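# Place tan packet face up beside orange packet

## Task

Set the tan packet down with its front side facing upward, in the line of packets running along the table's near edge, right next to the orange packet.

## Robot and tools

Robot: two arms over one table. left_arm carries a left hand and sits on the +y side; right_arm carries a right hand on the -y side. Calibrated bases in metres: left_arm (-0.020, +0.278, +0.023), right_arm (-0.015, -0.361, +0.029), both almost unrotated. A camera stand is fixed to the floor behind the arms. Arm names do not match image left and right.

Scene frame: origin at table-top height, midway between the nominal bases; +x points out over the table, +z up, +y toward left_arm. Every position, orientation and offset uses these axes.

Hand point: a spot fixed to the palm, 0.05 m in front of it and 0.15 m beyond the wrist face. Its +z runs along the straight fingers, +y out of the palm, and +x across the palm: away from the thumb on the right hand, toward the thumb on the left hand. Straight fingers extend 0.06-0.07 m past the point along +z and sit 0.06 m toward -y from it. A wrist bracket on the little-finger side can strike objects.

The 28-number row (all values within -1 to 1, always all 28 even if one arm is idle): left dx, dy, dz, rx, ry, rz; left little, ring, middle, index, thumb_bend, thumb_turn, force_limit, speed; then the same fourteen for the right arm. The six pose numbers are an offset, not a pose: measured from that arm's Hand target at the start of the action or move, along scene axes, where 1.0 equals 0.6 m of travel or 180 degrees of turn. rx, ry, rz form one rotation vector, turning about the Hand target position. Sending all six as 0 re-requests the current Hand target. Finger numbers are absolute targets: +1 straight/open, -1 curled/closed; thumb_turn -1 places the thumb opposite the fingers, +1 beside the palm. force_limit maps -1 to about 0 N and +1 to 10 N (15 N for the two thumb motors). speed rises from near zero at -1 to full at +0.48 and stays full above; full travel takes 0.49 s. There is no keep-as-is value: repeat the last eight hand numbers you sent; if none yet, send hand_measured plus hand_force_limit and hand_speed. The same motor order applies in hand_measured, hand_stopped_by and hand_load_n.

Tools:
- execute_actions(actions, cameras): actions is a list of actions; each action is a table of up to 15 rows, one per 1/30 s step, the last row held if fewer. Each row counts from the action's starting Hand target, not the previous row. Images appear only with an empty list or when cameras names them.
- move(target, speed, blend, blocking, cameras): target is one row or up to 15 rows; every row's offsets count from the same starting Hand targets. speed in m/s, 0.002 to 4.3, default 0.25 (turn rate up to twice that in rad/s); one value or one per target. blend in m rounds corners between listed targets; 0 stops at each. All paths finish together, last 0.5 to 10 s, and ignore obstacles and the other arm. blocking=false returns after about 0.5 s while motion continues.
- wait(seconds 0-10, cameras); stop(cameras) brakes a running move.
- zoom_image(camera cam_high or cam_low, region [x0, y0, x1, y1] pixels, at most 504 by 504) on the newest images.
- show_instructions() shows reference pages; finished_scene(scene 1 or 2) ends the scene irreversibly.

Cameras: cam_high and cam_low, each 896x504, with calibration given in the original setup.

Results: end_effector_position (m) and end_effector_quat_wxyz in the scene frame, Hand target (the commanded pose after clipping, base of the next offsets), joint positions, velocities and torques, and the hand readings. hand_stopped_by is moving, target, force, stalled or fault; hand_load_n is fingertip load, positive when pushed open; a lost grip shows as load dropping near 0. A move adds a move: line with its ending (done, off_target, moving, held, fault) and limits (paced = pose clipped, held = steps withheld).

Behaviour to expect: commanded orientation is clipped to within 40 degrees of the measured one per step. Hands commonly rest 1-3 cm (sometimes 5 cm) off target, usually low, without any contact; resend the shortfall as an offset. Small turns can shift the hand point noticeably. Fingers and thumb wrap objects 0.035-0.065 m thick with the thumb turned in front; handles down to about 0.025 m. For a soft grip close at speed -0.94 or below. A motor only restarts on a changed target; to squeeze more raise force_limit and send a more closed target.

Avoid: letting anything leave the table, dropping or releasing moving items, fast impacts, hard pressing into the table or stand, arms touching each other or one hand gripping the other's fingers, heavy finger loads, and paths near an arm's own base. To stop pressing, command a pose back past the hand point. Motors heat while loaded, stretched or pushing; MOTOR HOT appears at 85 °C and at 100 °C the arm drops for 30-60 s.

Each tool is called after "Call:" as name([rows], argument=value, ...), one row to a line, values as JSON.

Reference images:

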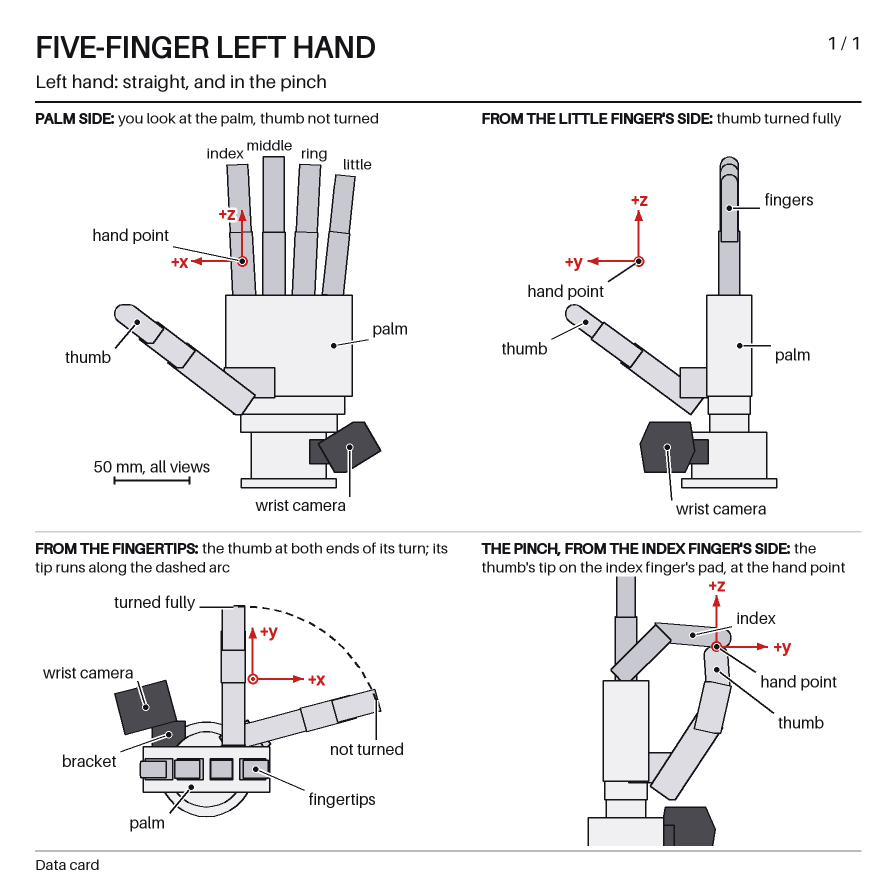

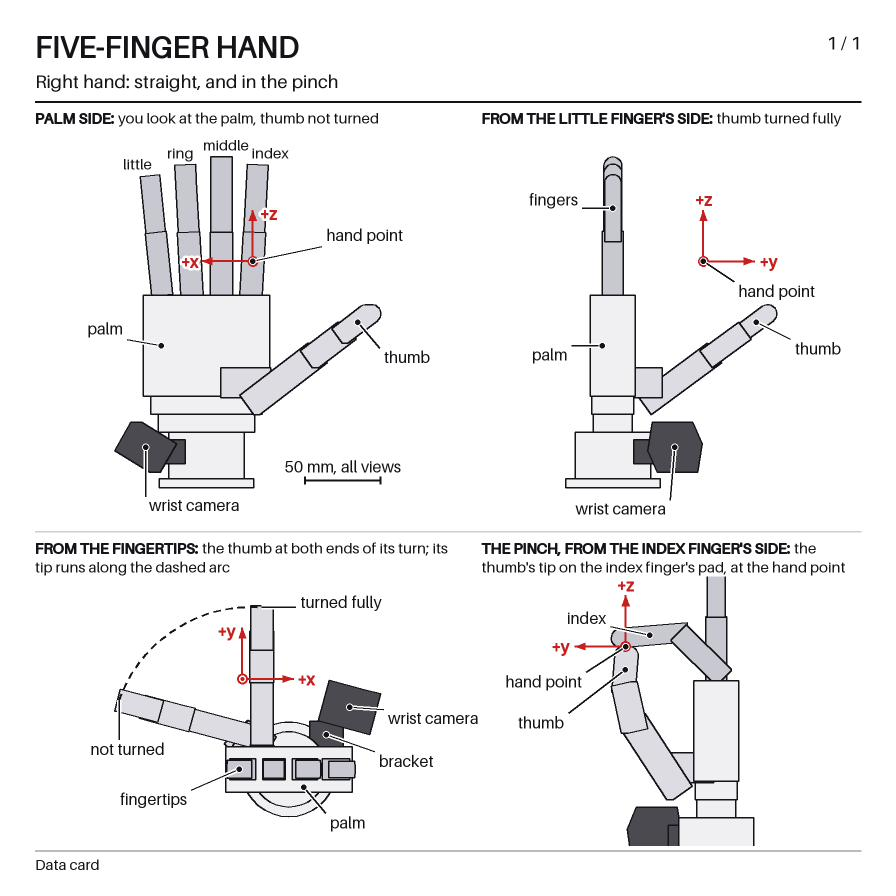

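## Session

Call:
execute_actions(actions=[])

Call:
zoom_image(camera="cam_high", region=[380, 20, 880, 500])

Scene clock: 0.00 s.
left_arm: end_effector_position=(+0.5206, +0.2493, +0.4549) hand_measured=(+1.000, +1.000, +1.000, +1.000, +1.000, +1.000) hand_load_n=(+0.0, +0.0, +0.0, +0.0, +0.0, +0.0) hand_stopped_by=(target, target, target, target, target, target) hand_force_limit=0.00 hand_speed=-0.80 end_effector_quat_wxyz=(+0.505, -0.501, +0.496, -0.498) | right_arm: end_effector_position=(+0.2067, +0.0346, +0.1398) hand_measured=(+1.000, +1.000, +1.000, +1.000, +1.000, +1.000) hand_load_n=(+0.0, +0.0, +0.0, +0.0, +0.0, +0.0) hand_stopped_by=(target, target, target, target, target, target) hand_force_limit=0.00 hand_speed=-0.80 end_effector_quat_wxyz=(+0.109, +0.906, -0.003, +0.409)
Joint positions: left_arm=[-0.012 1.041 1.039 0.008 -0.01 0.002] | right_arm=[1.368 1.782 1.333 -1.19 0.871 -0.167]
Joint velocities: within noise
Joint torques (N m): no reading
Heat: left arm: hottest elbow 28 °C; right arm: hottest elbow 31 °C.
Hand target: left_arm +0.5228, +0.2493, +0.4711; +0.512, -0.494, +0.489, -0.505 | right_arm +0.2087, +0.0436, +0.1488; +0.095, +0.906, -0.010, +0.412

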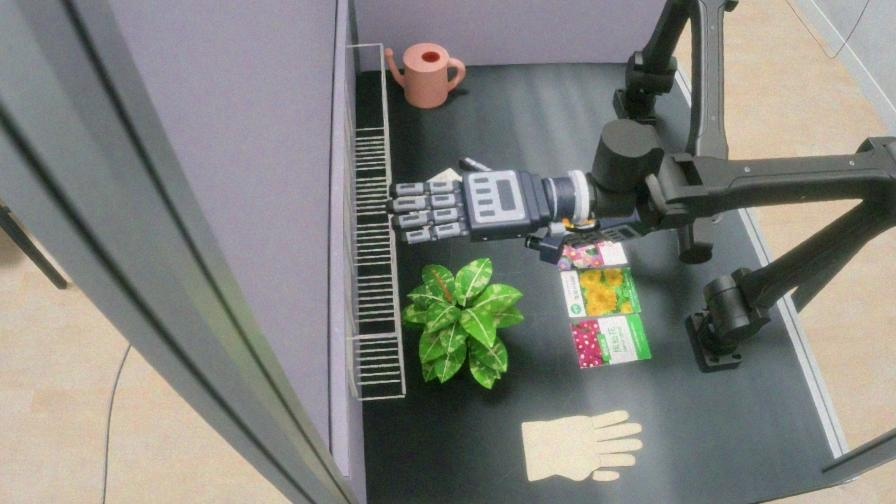

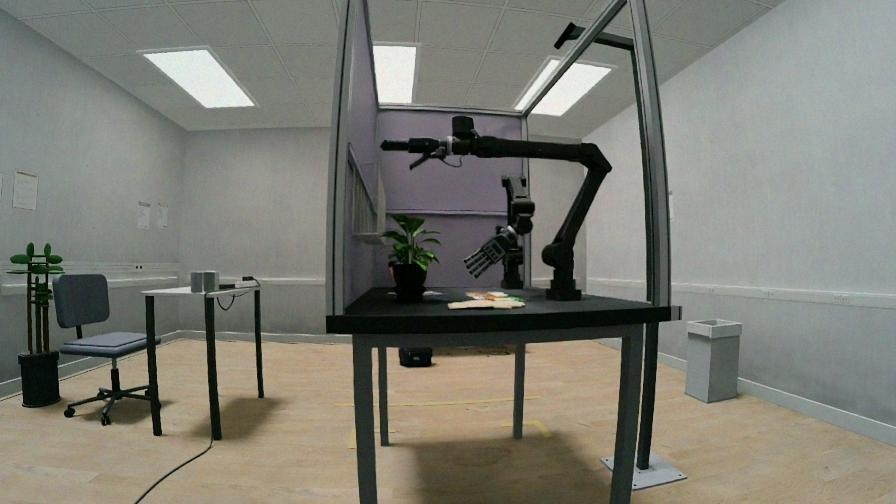

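Scaled by 1.008 from the camera's 896x504 image, which has a finer 1280x720 frame.

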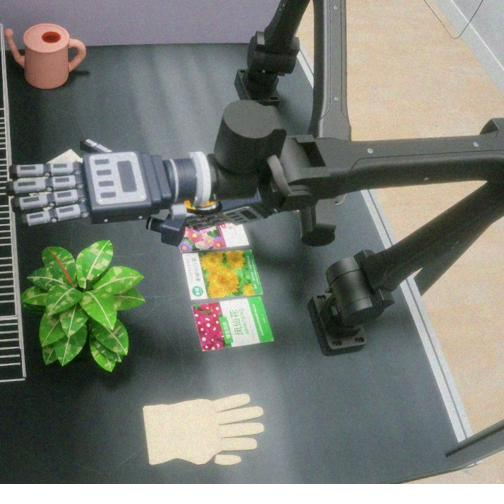

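Call:
move([
  [-0.367,0.283,-0.05,0,0,0,1,1,1,1,1,1,0,-0.8,0,0,0.3,0,0,0,1,1,1,1,1,1,0,-0.8],
  [-0.367,0.283,-0.05,0,0,0,1,1,1,1,1,1,0,-0.8,-0.05,-0.5,0.35,0,0,0,1,1,1,1,1,1,0,-0.8],
], speed=0.4, blend=[0.05,0], cameras=["all"])

Call:
zoom_image(camera="cam_high", region=[380, 120, 680, 400])

Scene clock: 2.97 s.
left_arm: end_effector_position=(+0.3020, +0.4118, +0.4454) hand_measured=(+1.000, +1.000, +1.000, +1.000, +1.000, +1.000) hand_load_n=(+0.0, +0.0, +0.0, +0.0, +0.0, -0.5) hand_stopped_by=(target, target, target, target, target, target) hand_force_limit=0.00 hand_speed=-0.80 end_effector_quat_wxyz=(+0.511, -0.488, +0.495, -0.505) | right_arm: end_effector_position=(+0.1814, -0.2415, +0.3461) hand_measured=(+1.000, +1.000, +1.000, +1.000, +1.000, +1.000) hand_load_n=(+0.0, +0.0, +0.0, +0.0, +0.0, +0.0) hand_stopped_by=(target, target, target, target, target, target) hand_force_limit=0.00 hand_speed=-0.80 end_effector_quat_wxyz=(+0.116, +0.907, +0.002, +0.405)
Joint positions: left_arm=[0.907 0.631 0.8 -0.115 0.92 -0.029] | right_arm=[1.231 0.935 1.068 -1.627 0.867 -0.382]
Joint torques (N m): left_arm=[0.67 -0.21 8.75 2.28 0.03 -0.2] | right_arm=[-2.61 -8.82 9.66 0.31 0.74 -0.21]
Heat: left arm: hottest elbow 28 °C; right arm: hottest elbow 32 °C.
Hand target: left_arm +0.3025, +0.4192, +0.4412; +0.512, -0.494, +0.489, -0.505 | right_arm +0.1787, -0.2564, +0.3586; +0.095, +0.906, -0.010, +0.411
Off the commanded pose: left_arm 0.008 m, 1 deg | right_arm 0.020 m, 3 deg.
move: off_target (right_arm)

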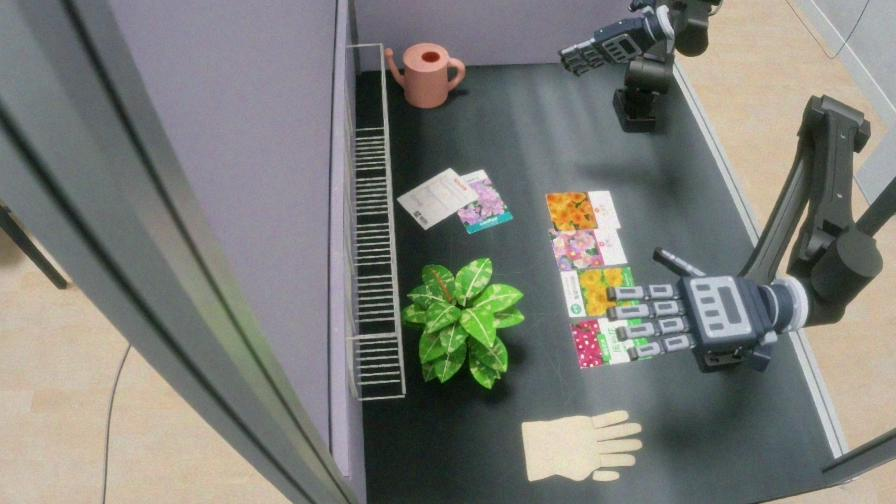

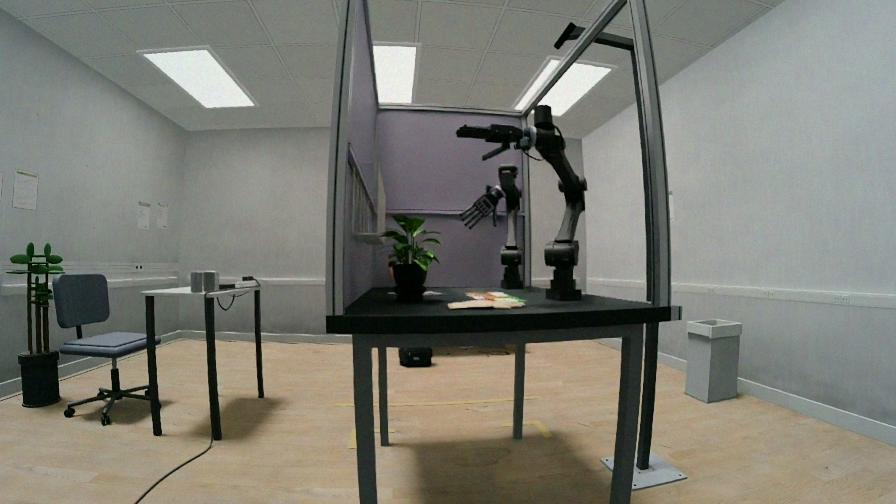

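Scaled by 1.680 from the camera's 896x504 image, which has a finer 1280x720 frame.

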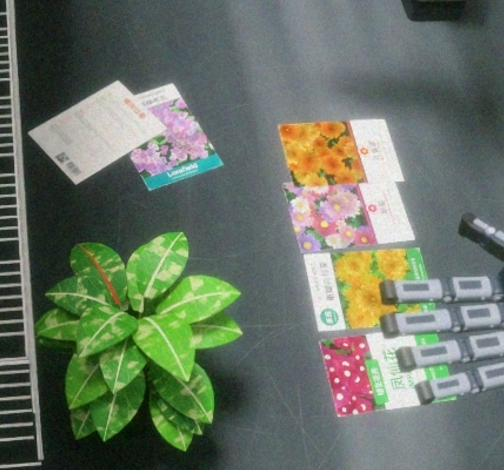

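Call:
move(target=[0,0,0,0,0,0,1,1,1,1,1,1,0,-0.8,0.544,0.227,-0.33,0.4085,0.0584,-0.1607,0,0,-0.15,0,-0.3,1,0,0], speed=0.3, cameras=["all"])

Call:
zoom_image(camera="cam_high", region=[360, 100, 560, 260])

Scene clock: 8.17 s.
left_arm: end_effector_position=(+0.3020, +0.4118, +0.4454) hand_measured=(+1.000, +1.000, +1.000, +1.000, +1.000, +1.000) hand_load_n=(+0.0, +0.0, +0.0, +0.0, +0.0, +0.0) hand_stopped_by=(target, target, target, target, target, target) hand_force_limit=0.00 hand_speed=-0.80 end_effector_quat_wxyz=(+0.511, -0.488, +0.495, -0.505) | right_arm: end_effector_position=(+0.4797, -0.1288, +0.1350) hand_measured=(+0.000, +0.000, -0.150, +0.000, -0.300, +1.000) hand_load_n=(+0.0, +0.0, +0.0, +0.0, +0.0, +0.0) hand_stopped_by=(target, target, target, target, target, target) hand_force_limit=0.00 hand_speed=0.00 end_effector_quat_wxyz=(-0.343, +0.799, -0.454, +0.195)
Joint positions: left_arm=[0.907 0.631 0.8 -0.115 0.92 -0.029] | right_arm=[0.354 1.496 1.011 -0.284 -0.134 -0.129]
Joint torques (N m): left_arm=[0.91 -0.5 8.66 2.28 0.01 -0.21] | right_arm=[-1.85 -11.93 14 2.44 -0.1 0.08]
Heat: left arm: hottest elbow 29 °C; right arm: hottest elbow 33 °C.
Hand target: left_arm +0.3025, +0.4192, +0.4412; +0.512, -0.494, +0.489, -0.505 | right_arm +0.5050, -0.1202, +0.1607; -0.366, +0.785, -0.453, +0.211
Off the commanded pose: left_arm 0.009 m, 1 deg | right_arm 0.037 m, 4 deg.
move: off_target (right_arm)

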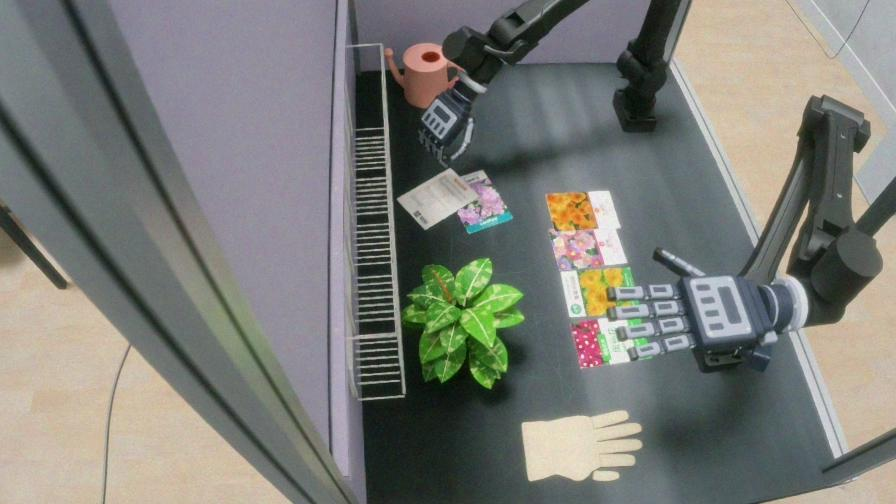

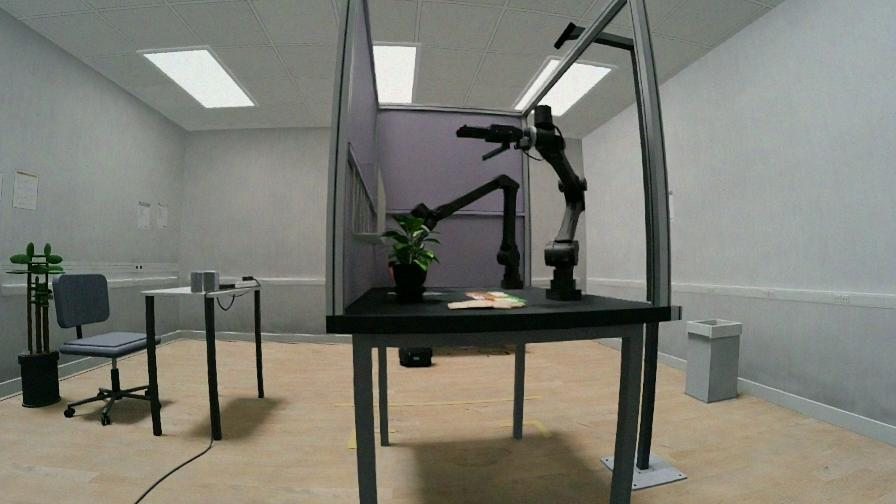

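Scaled by 2.520 from the camera's 896x504 image, which has a finer 1280x720 frame.

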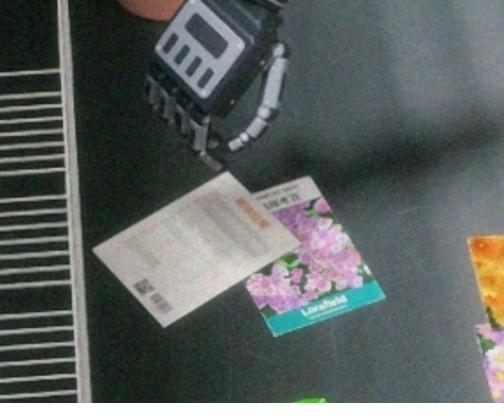

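Call:
move(target=[0,0,0,0,0,0,1,1,1,1,1,1,0,-0.8,0.042,0.025,-0.126,0,0,0,0,0,-0.15,0,-0.3,1,0,0], speed=0.15, cameras=["cam_high"])

Call:
zoom_image(camera="cam_high", region=[360, 100, 560, 260])

Scene clock: 9.63 s.
left_arm: end_effector_position=(+0.3020, +0.4118, +0.4454) hand_measured=(+1.000, +1.000, +1.000, +1.000, +1.000, +1.000) hand_load_n=(+0.0, +0.0, +0.0, +0.0, +0.0, -0.5) hand_stopped_by=(target, target, target, target, target, target) hand_force_limit=0.00 hand_speed=-0.80 end_effector_quat_wxyz=(+0.511, -0.488, +0.495, -0.505) | right_arm: end_effector_position=(+0.5113, -0.1179, +0.0665) hand_measured=(+0.000, +0.000, -0.150, +0.000, -0.300, +1.000) hand_load_n=(+0.0, +0.0, +0.0, +0.5, +0.0, +0.0) hand_stopped_by=(target, target, target, target, target, target) hand_force_limit=0.00 hand_speed=0.00 end_effector_quat_wxyz=(-0.346, +0.795, -0.457, +0.199)
Joint positions: left_arm=[0.907 0.631 0.8 -0.115 0.92 -0.029] | right_arm=[0.354 1.675 1.011 -0.094 -0.128 -0.121]
Joint torques (N m): left_arm=[0.97 -0.38 8.91 2.33 0.02 -0.22] | right_arm=[-0.85 -14.04 11.89 2.45 0.01 0.07]
Heat: left arm: hottest elbow 30 °C; right arm: hottest elbow 33 °C.
Hand target: left_arm +0.3025, +0.4192, +0.4412; +0.512, -0.494, +0.489, -0.505 | right_arm +0.5302, -0.1052, +0.0851; -0.366, +0.785, -0.453, +0.211
Off the commanded pose: left_arm 0.009 m, 1 deg | right_arm 0.029 m, 3 deg.
move: off_target (right_arm)
Images, in order (width x height): cam_high 896x504.

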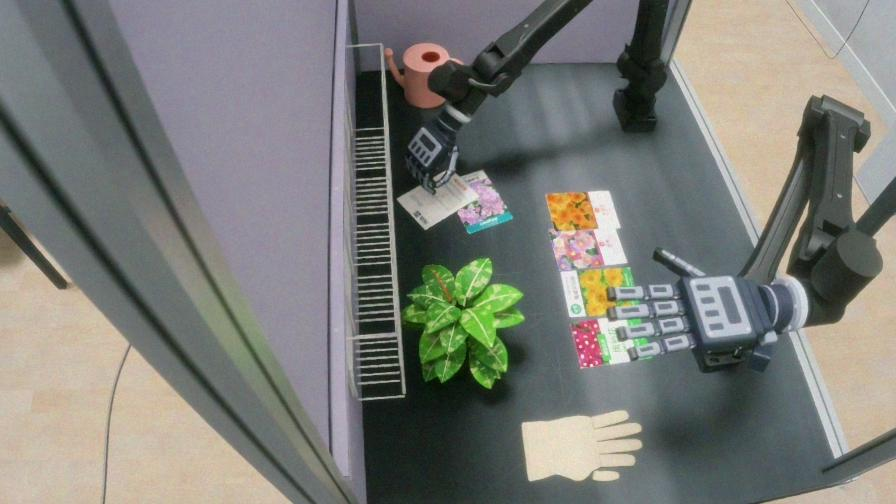

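Scaled by 2.520 from the camera's 896x504 image, which has a finer 1280x720 frame.

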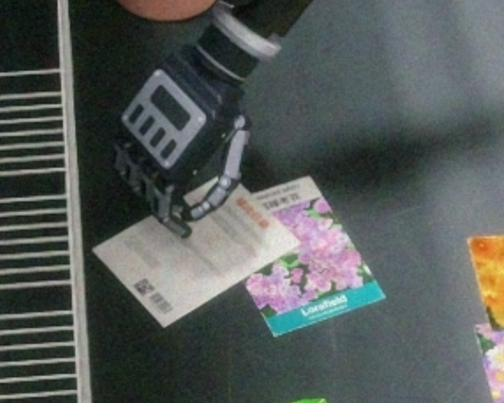

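Call:
move(target=[0,0,0,0,0,0,1,1,1,1,1,1,0,-0.8,0,0.0,-0.1,0,0,0,0,0,-0.15,0,-0.3,1,0,0], speed=0.08, cameras=["cam_high"])

Call:
zoom_image(camera="cam_high", region=[360, 100, 560, 260])

Scene clock: 11.27 s.
left_arm: end_effector_position=(+0.3020, +0.4118, +0.4454) hand_measured=(+1.000, +1.000, +1.000, +1.000, +1.000, +1.000) hand_load_n=(+0.0, +0.0, +0.0, +0.0, +0.0, -0.5) hand_stopped_by=(target, target, target, target, target, target) hand_force_limit=0.00 hand_speed=-0.80 end_effector_quat_wxyz=(+0.511, -0.488, +0.495, -0.505) | right_arm: end_effector_position=(+0.5325, -0.1103, +0.0354) hand_measured=(+0.000, +0.000, -0.150, +0.000, -0.300, +1.000) hand_load_n=(+0.0, -0.5, +0.0, -2.0, +0.0, +0.0) hand_stopped_by=(target, target, target, target, target, target) hand_force_limit=0.00 hand_speed=0.00 end_effector_quat_wxyz=(-0.367, +0.785, -0.450, +0.217)
Joint positions: left_arm=[0.907 0.631 0.8 -0.115 0.92 -0.029] | right_arm=[0.354 1.768 1.005 0.066 -0.127 -0.119]
Joint torques (N m): left_arm=[0.67 -0.44 8.75 2.3 0.04 -0.18] | right_arm=[-0.85 -13.22 7.83 2.52 -0.01 0.06]
Heat: left arm: hottest elbow 30 °C; right arm: hottest elbow 34 °C.
Hand target: left_arm +0.3025, +0.4192, +0.4412; +0.512, -0.494, +0.489, -0.505 | right_arm +0.5304, -0.1051, +0.0252; -0.366, +0.785, -0.453, +0.211
Off the commanded pose: left_arm 0.009 m, 1 deg | right_arm 0.012 m, 1 deg.
move: off_target (right_arm)
Images, in order (width x height): cam_high 896x504.

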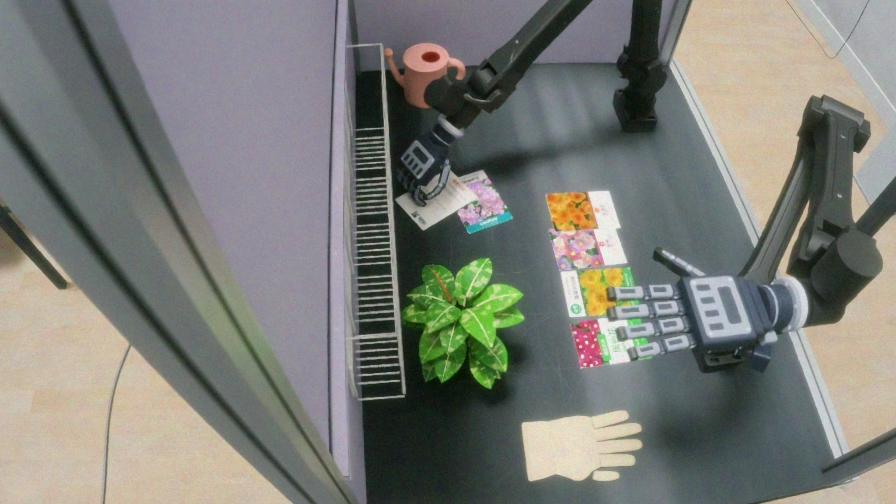

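Scaled by 2.520 from the camera's 896x504 image, which has a finer 1280x720 frame.

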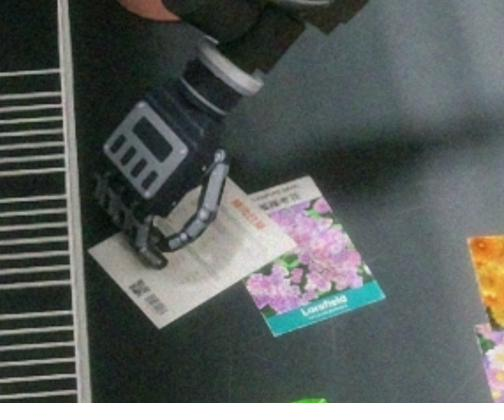

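Call:
move(target=[0,0,0,0,0,0,1,1,1,1,1,1,0,-0.8,-0.033,-0.208,-0.008,0,0,0,0,0,-0.15,0,-0.3,1,0,0], speed=0.08, cameras=["cam_high"])

Call:
zoom_image(camera="cam_high", region=[360, 70, 560, 250])

Scene clock: 14.63 s.
left_arm: end_effector_position=(+0.3020, +0.4118, +0.4454) hand_measured=(+1.000, +1.000, +1.000, +1.000, +1.000, +1.000) hand_load_n=(+0.0, -0.5, +0.0, +0.0, +0.0, -0.5) hand_stopped_by=(target, target, target, target, target, target) hand_force_limit=0.00 hand_speed=-0.80 end_effector_quat_wxyz=(+0.511, -0.488, +0.495, -0.505) | right_arm: end_effector_position=(+0.5171, -0.2130, +0.0336) hand_measured=(+0.000, +0.000, -0.150, +0.000, -0.300, +1.000) hand_load_n=(+0.0, +0.0, +0.0, +0.0, +0.0, +0.0) hand_stopped_by=(target, target, target, target, target, target) hand_force_limit=0.00 hand_speed=0.00 end_effector_quat_wxyz=(-0.384, +0.781, -0.446, +0.210)
Joint positions: left_arm=[0.907 0.631 0.8 -0.115 0.92 -0.029] | right_arm=[0.138 1.694 0.878 0.107 -0.324 -0.249]
Joint torques (N m): left_arm=[0.26 -0.32 8.76 2.3 0.02 -0.2] | right_arm=[-3.43 -12.86 6.16 1.48 0.35 -0.29]
Heat: left arm: hottest elbow 31 °C; right arm: hottest elbow 34 °C.
Hand target: left_arm +0.3025, +0.4192, +0.4412; +0.512, -0.494, +0.489, -0.505 | right_arm +0.5106, -0.2299, +0.0205; -0.366, +0.785, -0.453, +0.212
Off the commanded pose: left_arm 0.009 m, 1 deg | right_arm 0.022 m, 2 deg.
move: off_target (right_arm)
Images, in order (width x height): cam_high 896x504.

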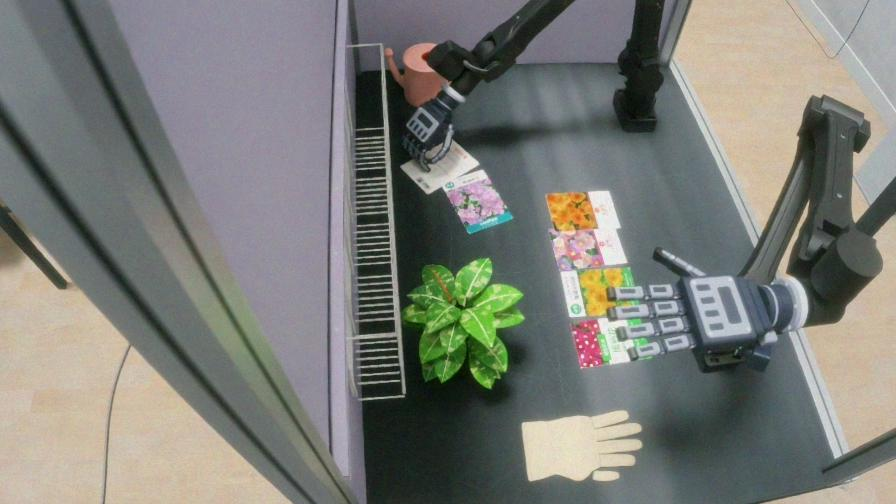

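Scaled by 2.520 from the camera's 896x504 image, which has a finer 1280x720 frame.

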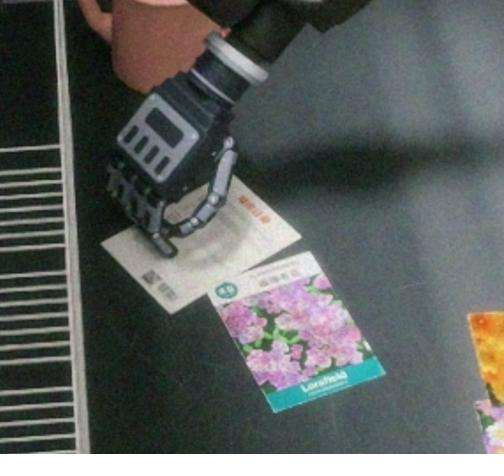

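Call:
move([
  [0,0,0,0,0,0,1,1,1,1,1,1,0,-0.8,-0.083,-0.04,-0.004,0,0,0,0,0,-0.15,0,-0.3,1,0,0],
  [0,0,0,0,0,0,1,1,1,1,1,1,0,-0.8,-0.23,-0.045,-0.004,0,0,0,0,0,-0.15,0,-0.3,1,0,0],
], speed=0.08, blend=0.02, cameras=["cam_high"])

Call:
zoom_image(camera="cam_high", region=[400, 50, 660, 250])

Scene clock: 17.87 s.
left_arm: end_effector_position=(+0.3020, +0.4118, +0.4454) hand_measured=(+1.000, +1.000, +1.000, +1.000, +1.000, +1.000) hand_load_n=(+0.0, +0.0, +0.0, -0.5, +0.0, +0.0) hand_stopped_by=(target, target, target, target, target, target) hand_force_limit=0.00 hand_speed=-0.80 end_effector_quat_wxyz=(+0.511, -0.488, +0.495, -0.505) | right_arm: end_effector_position=(+0.3863, -0.2534, +0.0296) hand_measured=(+0.000, +0.000, -0.150, +0.000, -0.300, +1.000) hand_load_n=(+0.0, +0.5, +0.0, +0.0, +0.0, -0.5) hand_stopped_by=(target, target, target, target, target, target) hand_force_limit=0.00 hand_speed=0.00 end_effector_quat_wxyz=(-0.378, +0.779, -0.448, +0.222)
Joint positions: left_arm=[0.907 0.631 0.8 -0.115 0.92 -0.029] | right_arm=[0.081 1.395 0.496 0.186 -0.342 -0.291]
Joint torques (N m): left_arm=[0.85 -0.44 8.69 2.25 -0.02 -0.22] | right_arm=[-1.79 -7.71 5.22 1.32 -0.09 -0.15]
Heat: left arm: hottest elbow 31 °C; right arm: hottest elbow 34 °C.
Hand target: left_arm +0.3025, +0.4192, +0.4412; +0.512, -0.494, +0.489, -0.505 | right_arm +0.3726, -0.2570, +0.0181; -0.366, +0.785, -0.453, +0.212
Off the commanded pose: left_arm 0.009 m, 1 deg | right_arm 0.018 m, 2 deg.
move: off_target (right_arm)
Images, in order (width x height): cam_high 896x504.

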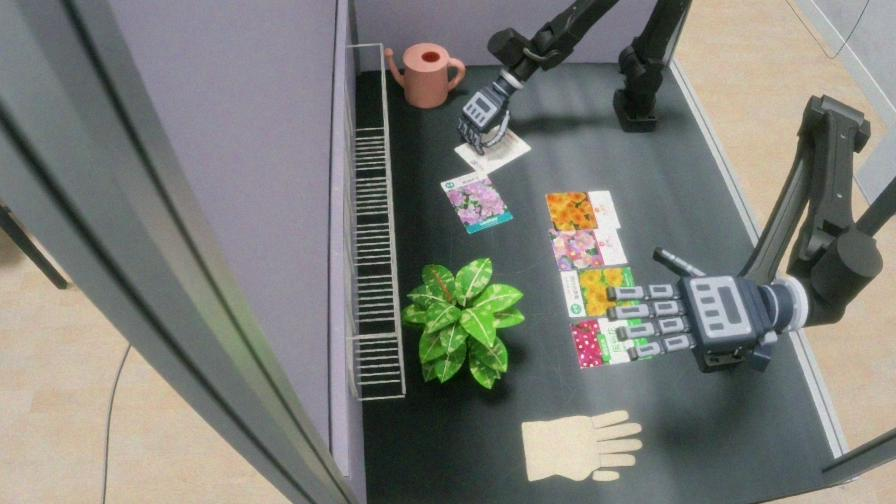

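Scaled by 1.938 from the camera's 896x504 image, which has a finer 1280x720 frame.

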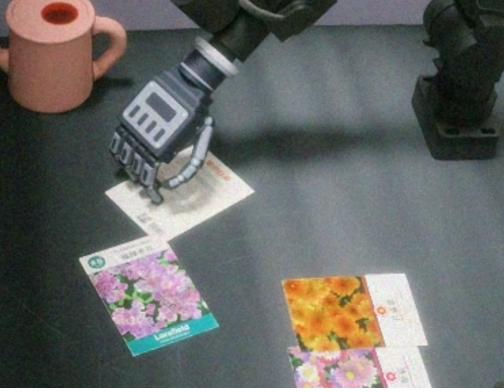

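Call:
move(target=[0,0,0,0,0,0,1,1,1,1,1,1,0,-0.8,-0.163,0.035,0.003,0,0,0,0,0,-0.15,0,-0.3,1,0,0], speed=0.08, cameras=[])

Scene clock: 20.93 s.
left_arm: end_effector_position=(+0.3020, +0.4118, +0.4454) hand_measured=(+1.000, +1.000, +1.000, +1.000, +1.000, +1.000) hand_load_n=(+0.0, +0.0, +0.0, +0.0, +0.0, -0.5) hand_stopped_by=(target, target, target, target, target, target) hand_force_limit=0.00 hand_speed=-0.80 end_effector_quat_wxyz=(+0.511, -0.488, +0.495, -0.505) | right_arm: end_effector_position=(+0.2874, -0.2381, +0.0278) hand_measured=(+0.000, +0.000, -0.150, +0.000, -0.300, +1.000) hand_load_n=(+0.0, +0.0, +0.0, +0.5, +0.0, +0.0) hand_stopped_by=(target, target, target, target, target, target) hand_force_limit=0.00 hand_speed=0.00 end_effector_quat_wxyz=(-0.373, +0.781, -0.447, +0.227)
Joint positions: left_arm=[0.907 0.631 0.8 -0.115 0.92 -0.029] | right_arm=[0.198 1.089 0.253 0.145 -0.242 -0.222]
Joint torques (N m): left_arm=[0.91 -0.15 8.79 2.22 0.04 -0.2] | right_arm=[-0.56 -3.49 6.35 1.09 -0.12 0.07]
Heat: left arm: hottest elbow 31 °C; right arm: hottest elbow 34 °C.
Hand target: left_arm +0.3025, +0.4192, +0.4412; +0.512, -0.494, +0.489, -0.505 | right_arm +0.2747, -0.2360, +0.0198; -0.366, +0.785, -0.453, +0.212
Off the commanded pose: left_arm 0.009 m, 1 deg | right_arm 0.015 m, 2 deg.
move: off_target (right_arm)
No camera images: "cameras" was empty.

Call:
move(target=[0,0,0,0,0,0,1,1,1,1,1,1,0,-0.8,-0.163,0.035,0.004,0,0,0,0,0,-0.15,0,-0.3,1,0,0], speed=0.08, cameras=["cam_high"])

Call:
zoom_image(camera="cam_high", region=[460, 60, 700, 250])

Scene clock: 23.50 s.
left_arm: end_effector_position=(+0.3020, +0.4118, +0.4454) hand_measured=(+1.000, +1.000, +1.000, +1.000, +1.000, +1.000) hand_load_n=(+0.0, +0.0, +0.0, +0.0, +0.0, +0.0) hand_stopped_by=(target, target, target, target, target, target) hand_force_limit=0.00 hand_speed=-0.80 end_effector_quat_wxyz=(+0.511, -0.488, +0.495, -0.505) | right_arm: end_effector_position=(+0.1830, -0.2147, +0.0265) hand_measured=(+0.000, +0.000, -0.150, +0.000, -0.300, +1.000) hand_load_n=(+0.0, +0.0, +0.0, +0.5, +0.0, +0.0) hand_stopped_by=(target, target, target, target, target, target) hand_force_limit=0.00 hand_speed=0.00 end_effector_quat_wxyz=(-0.371, +0.782, -0.450, +0.218)
Joint positions: left_arm=[0.907 0.631 0.8 -0.115 0.92 -0.029] | right_arm=[0.52 0.54 0.079 -0.22 0 -0.01]
Joint torques (N m): left_arm=[0.73 -0.5 8.75 2.35 0.05 -0.19] | right_arm=[-0.73 1.14 9.14 1.26 0.09 0.04]
Heat: left arm: hottest elbow 32 °C; right arm: hottest elbow 34 °C.
Hand target: left_arm +0.3025, +0.4192, +0.4412; +0.512, -0.494, +0.489, -0.505 | right_arm +0.1770, -0.2150, +0.0223; -0.366, +0.785, -0.453, +0.212
Off the commanded pose: left_arm 0.009 m, 1 deg | right_arm 0.007 m, 1 deg.
move: done
Images, in order (width x height): cam_high 896x504.

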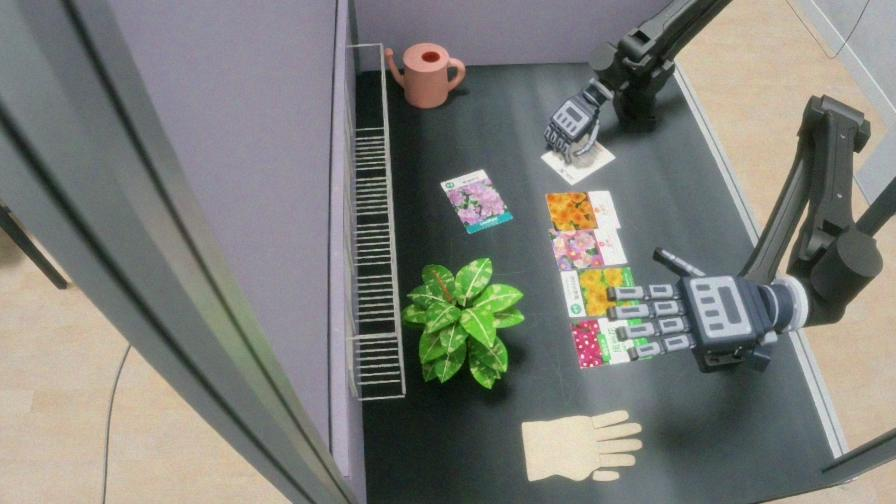

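Scaled by 2.100 from the camera's 896x504 image, which has a finer 1280x720 frame.

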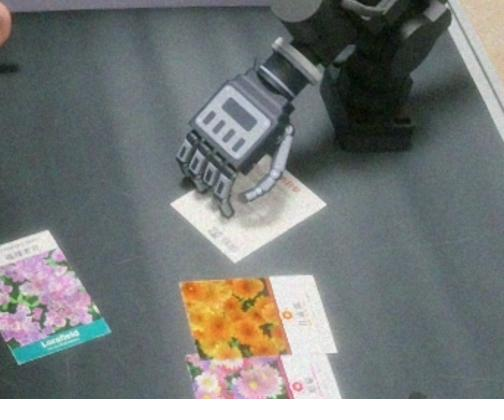

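Call:
move([
  [0,0,0,0,0,0,0,0,-0.15,0,-0.3,1,0,0,0.0,0,0.12,0,0,0,0,0,-0.15,0,-0.3,1,0,0],
  [-0.14,-0.6,-0.2,0.2514,0.1336,-0.6606,0,0,-0.15,0,-0.3,1,0,0,0.342,-0.424,0.716,0,0,0,0,0,-0.15,0,-0.3,1,0,0],
], speed=[0.12,0.35], blend=[0.01,0], cameras=["cam_high"])

Scene clock: 31.60 s.
left_arm: end_effector_position=(+0.2098, +0.0654, +0.3068) hand_measured=(+0.000, +0.000, -0.150, +0.000, -0.300, +1.000) hand_load_n=(+0.0, +0.0, +0.0, +0.0, +0.5, +0.0) hand_stopped_by=(target, target, target, target, target, target) hand_force_limit=0.00 hand_speed=0.00 end_effector_quat_wxyz=(-0.077, +0.231, +0.885, -0.397) | right_arm: end_effector_position=(+0.3594, -0.4182, +0.4362) hand_measured=(+0.000, +0.000, -0.150, +0.000, -0.300, +1.000) hand_load_n=(+0.0, +0.5, +0.0, +0.0, +0.0, +0.0) hand_stopped_by=(target, target, target, target, target, target) hand_force_limit=0.00 hand_speed=0.00 end_effector_quat_wxyz=(-0.374, +0.802, -0.432, +0.175)
Joint positions: left_arm=[-0.429 1.198 1.267 -1.673 0.833 1.679] | right_arm=[-0.444 1.208 1.572 -1.448 -0.728 -0.842]
Joint torques (N m): left_arm=[-1.49 -6.59 12.08 -0.49 0.44 0.08] | right_arm=[-9.47 -2.67 16.39 2.03 -0.69 -0.21]
Heat: left arm: hottest elbow 33 °C; right arm: hottest elbow 36 °C.
Hand target: left_arm +0.2184, +0.0592, +0.3211; -0.127, +0.272, +0.865, -0.403 | right_arm +0.3823, -0.4694, +0.4518; -0.366, +0.785, -0.453, +0.212
Off the commanded pose: left_arm 0.018 m, 8 deg | right_arm 0.058 m, 5 deg.
joint sent to its limit (left arm) — joint 4 (wrist pitch), lower limit. The joint targets are off in orientation, not in position.
move: off_target (left_arm, right_arm); blend cut to 0 m at target 1
Images, in order (width x height): cam_high 896x504.

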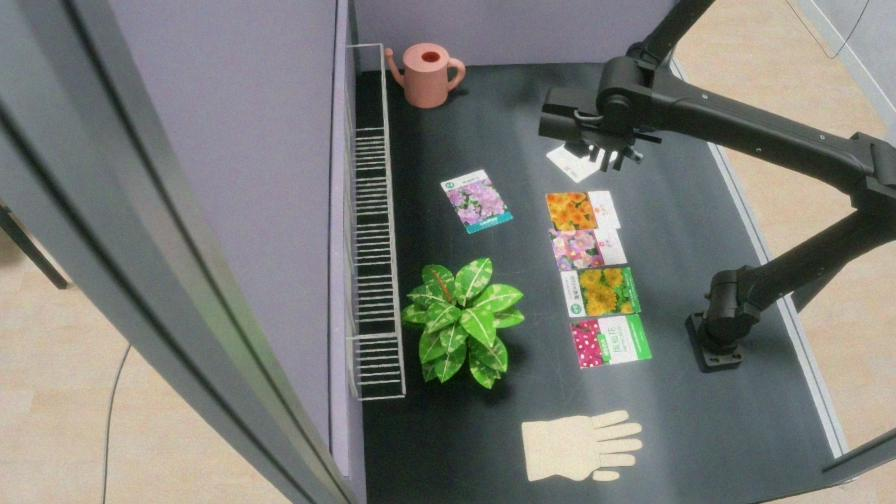

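Call:
move(target=[-0.031,-0.265,-0.1,0,0,0.194,0,0,-0.15,0,-0.3,1,0,0,0,0,0,0,0,0,0,0,-0.15,0,-0.3,1,0,0], speed=0.35, cameras=["cam_high"])

Scene clock: 34.07 s.
left_arm: end_effector_position=(+0.2059, -0.0961, +0.2585) hand_measured=(+0.000, +0.000, -0.150, +0.000, -0.300, +1.000) hand_load_n=(+0.0, +0.0, +0.0, +0.0, +0.0, +0.0) hand_stopped_by=(target, target, target, target, target, target) hand_force_limit=0.00 hand_speed=0.00 end_effector_quat_wxyz=(-0.002, -0.003, +0.909, -0.416) | right_arm: end_effector_position=(+0.3593, -0.4181, +0.4362) hand_measured=(+0.000, +0.000, -0.150, +0.000, -0.300, +1.000) hand_load_n=(+0.0, +0.0, +0.0, +0.0, +0.0, +0.0) hand_stopped_by=(target, target, target, target, target, target) hand_force_limit=0.00 hand_speed=0.00 end_effector_quat_wxyz=(-0.374, +0.802, -0.432, +0.174)
Joint positions: left_arm=[-0.814 1.187 1.077 -0.767 0.556 0.557] | right_arm=[-0.444 1.208 1.572 -1.449 -0.728 -0.842]
Joint torques (N m): left_arm=[-1.55 -10.29 8.55 1.78 0.14 -0.19] | right_arm=[-9.47 -2.67 16.38 2.07 -0.69 -0.2]
Heat: left arm: hottest elbow 34 °C; right arm: hottest elbow 37 °C.
Hand target: left_arm +0.1998, -0.0999, +0.2612; +0.000, +0.000, +0.906, -0.423 | right_arm +0.3822, -0.4693, +0.4518; -0.366, +0.785, -0.453, +0.211
Off the commanded pose: left_arm 0.008 m, 1 deg | right_arm 0.058 m, 5 deg.
move: off_target (right_arm)
Images, in order (width x height): cam_high 896x504.

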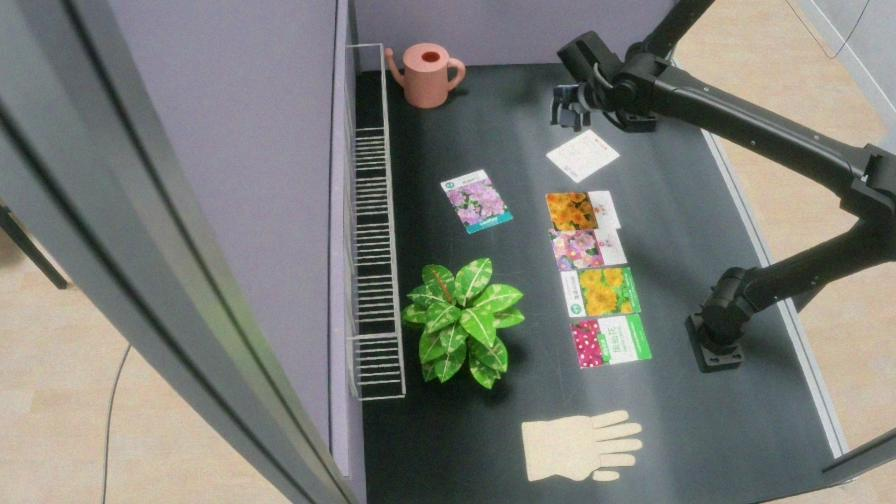

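Call:
zoom_image(camera="cam_high", region=[520, 60, 680, 220])

Scaled by 3.150 from the camera's 896x504 image, which has a finer 1280x720 frame.

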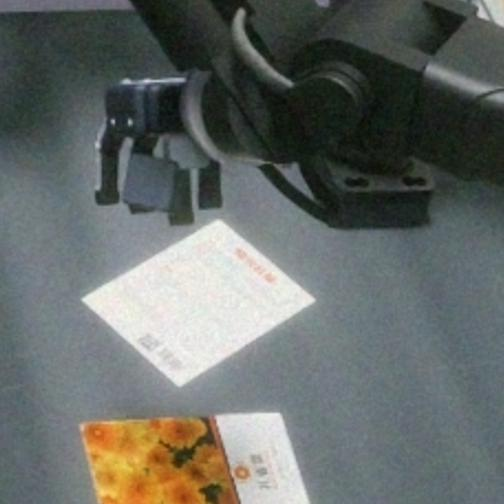

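Call:
move(target=[-0.13,-0.295,-0.24,0,0,-0.156,0,0,-0.15,0,-0.3,1,0,0,0,0,0,0,0,0,0,0,-0.15,0,-0.3,1,0,0], speed=0.25, cameras=["cam_high"])

Call:
zoom_image(camera="cam_high", region=[520, 60, 680, 220])

Scene clock: 36.87 s.
left_arm: end_effector_position=(+0.1166, -0.2547, +0.1091) hand_measured=(+0.000, +0.000, -0.150, +0.000, -0.300, +1.000) hand_load_n=(+0.0, +0.0, +0.0, +0.0, +0.0, +0.0) hand_stopped_by=(target, target, target, target, target, target) hand_force_limit=0.00 hand_speed=0.00 end_effector_quat_wxyz=(-0.113, +0.205, +0.888, -0.396) | right_arm: end_effector_position=(+0.3593, -0.4181, +0.4362) hand_measured=(+0.000, +0.000, -0.150, +0.000, -0.300, +1.000) hand_load_n=(+0.0, +0.0, +0.0, +0.0, +0.0, +0.0) hand_stopped_by=(target, target, target, target, target, target) hand_force_limit=0.00 hand_speed=0.00 end_effector_quat_wxyz=(-0.374, +0.802, -0.432, +0.174)
Joint positions: left_arm=[-1.137 1.669 1.179 -0.496 0.657 0.696] | right_arm=[-0.444 1.208 1.572 -1.449 -0.728 -0.842]
Joint torques (N m): left_arm=[-1.32 -13.51 11.82 1.54 0.48 0.05] | right_arm=[-9.47 -2.67 16.38 2.06 -0.69 -0.21]
Heat: left arm: hottest elbow 34 °C; right arm: hottest elbow 38 °C.
Hand target: left_arm +0.1219, -0.2768, +0.1172; -0.103, +0.220, +0.879, -0.410 | right_arm +0.3822, -0.4693, +0.4518; -0.366, +0.785, -0.453, +0.211
Off the commanded pose: left_arm 0.024 m, 3 deg | right_arm 0.058 m, 5 deg.
move: off_target (left_arm, right_arm)
Images, in order (width x height): cam_high 896x504.

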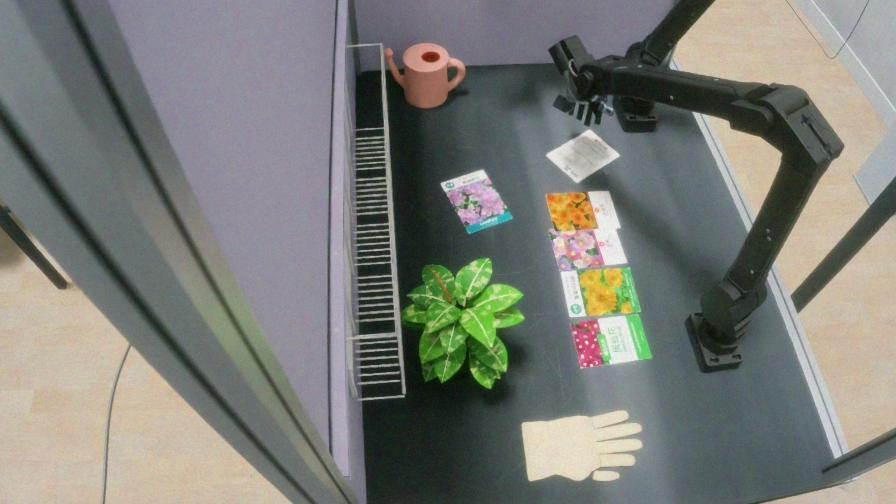

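Scaled by 3.150 from the camera's 896x504 image, which has a finer 1280x720 frame.

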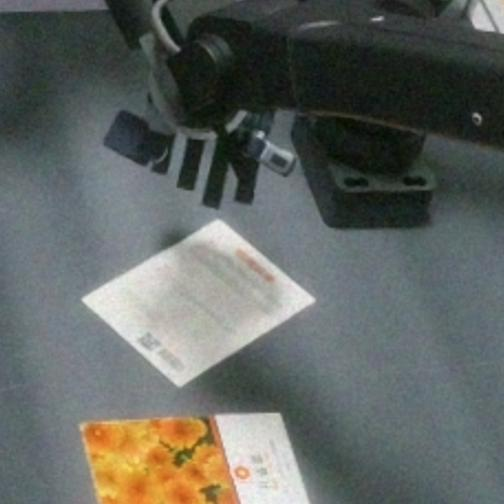

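Call:
move([
  [0.013,0.022,-0.06,0,0,0,0,0,-0.15,0,-0.3,1,0,0,0,0,0,0,0,0,0,0,-0.15,0,-0.3,1,0,0],
  [0.013,0.022,-0.155,0,0,0,0,0,-0.15,0,-0.3,1,0,0,0,0,0,0,0,0,0,0,-0.15,0,-0.3,1,0,0],
], speed=[0.15,0.08], blend=[0.01,0], cameras=["cam_high"])

Call:
zoom_image(camera="cam_high", region=[520, 60, 680, 220])

Scene clock: 38.93 s.
left_arm: end_effector_position=(+0.1215, -0.2669, +0.0379) hand_measured=(+0.000, +0.000, -0.150, +0.000, -0.300, +1.000) hand_load_n=(+0.0, +0.0, +0.0, +0.0, +0.0, +0.0) hand_stopped_by=(target, target, target, target, target, target) hand_force_limit=0.00 hand_speed=0.00 end_effector_quat_wxyz=(-0.103, +0.223, +0.877, -0.412) | right_arm: end_effector_position=(+0.3593, -0.4181, +0.4362) hand_measured=(+0.000, +0.000, -0.150, +0.000, -0.300, +1.000) hand_load_n=(+0.0, +0.0, +0.0, +0.0, +0.0, +0.0) hand_stopped_by=(target, target, target, target, target, target) hand_force_limit=0.00 hand_speed=0.00 end_effector_quat_wxyz=(-0.374, +0.802, -0.432, +0.174)
Joint positions: left_arm=[-1.137 1.791 1.115 -0.278 0.671 0.724] | right_arm=[-0.444 1.208 1.572 -1.449 -0.728 -0.842]
Joint torques (N m): left_arm=[0.62 -14.21 6.89 1.76 0.49 0.08] | right_arm=[-9.47 -2.61 16.39 2.06 -0.69 -0.21]
Heat: left arm: hottest elbow 34 °C; right arm: hottest elbow 39 °C.
Hand target: left_arm +0.1296, -0.2636, +0.0241; -0.103, +0.220, +0.879, -0.410 | right_arm +0.3822, -0.4693, +0.4518; -0.366, +0.785, -0.453, +0.211
Off the commanded pose: left_arm 0.016 m, 1 deg | right_arm 0.058 m, 5 deg.
move: off_target (left_arm, right_arm)
Images, in order (width x height): cam_high 896x504.

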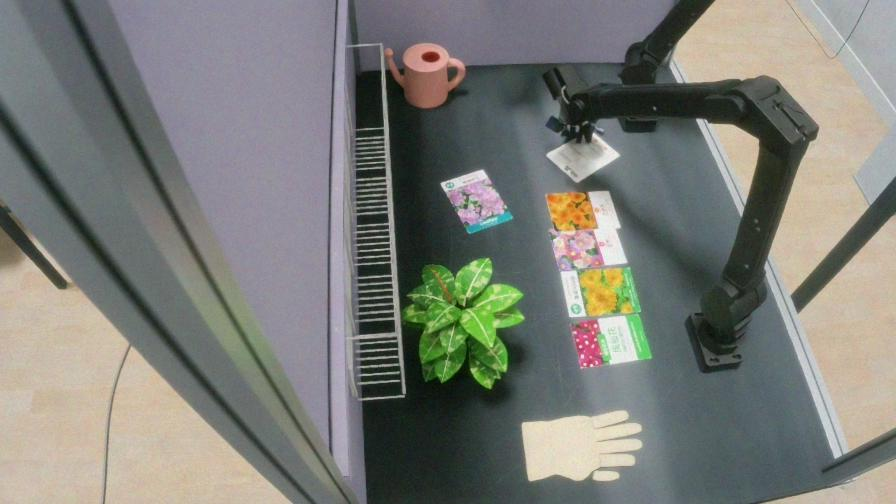

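Scaled by 3.150 from the camera's 896x504 image, which has a finer 1280x720 frame.

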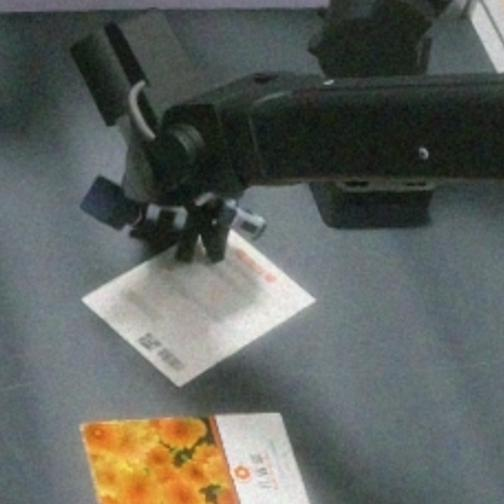

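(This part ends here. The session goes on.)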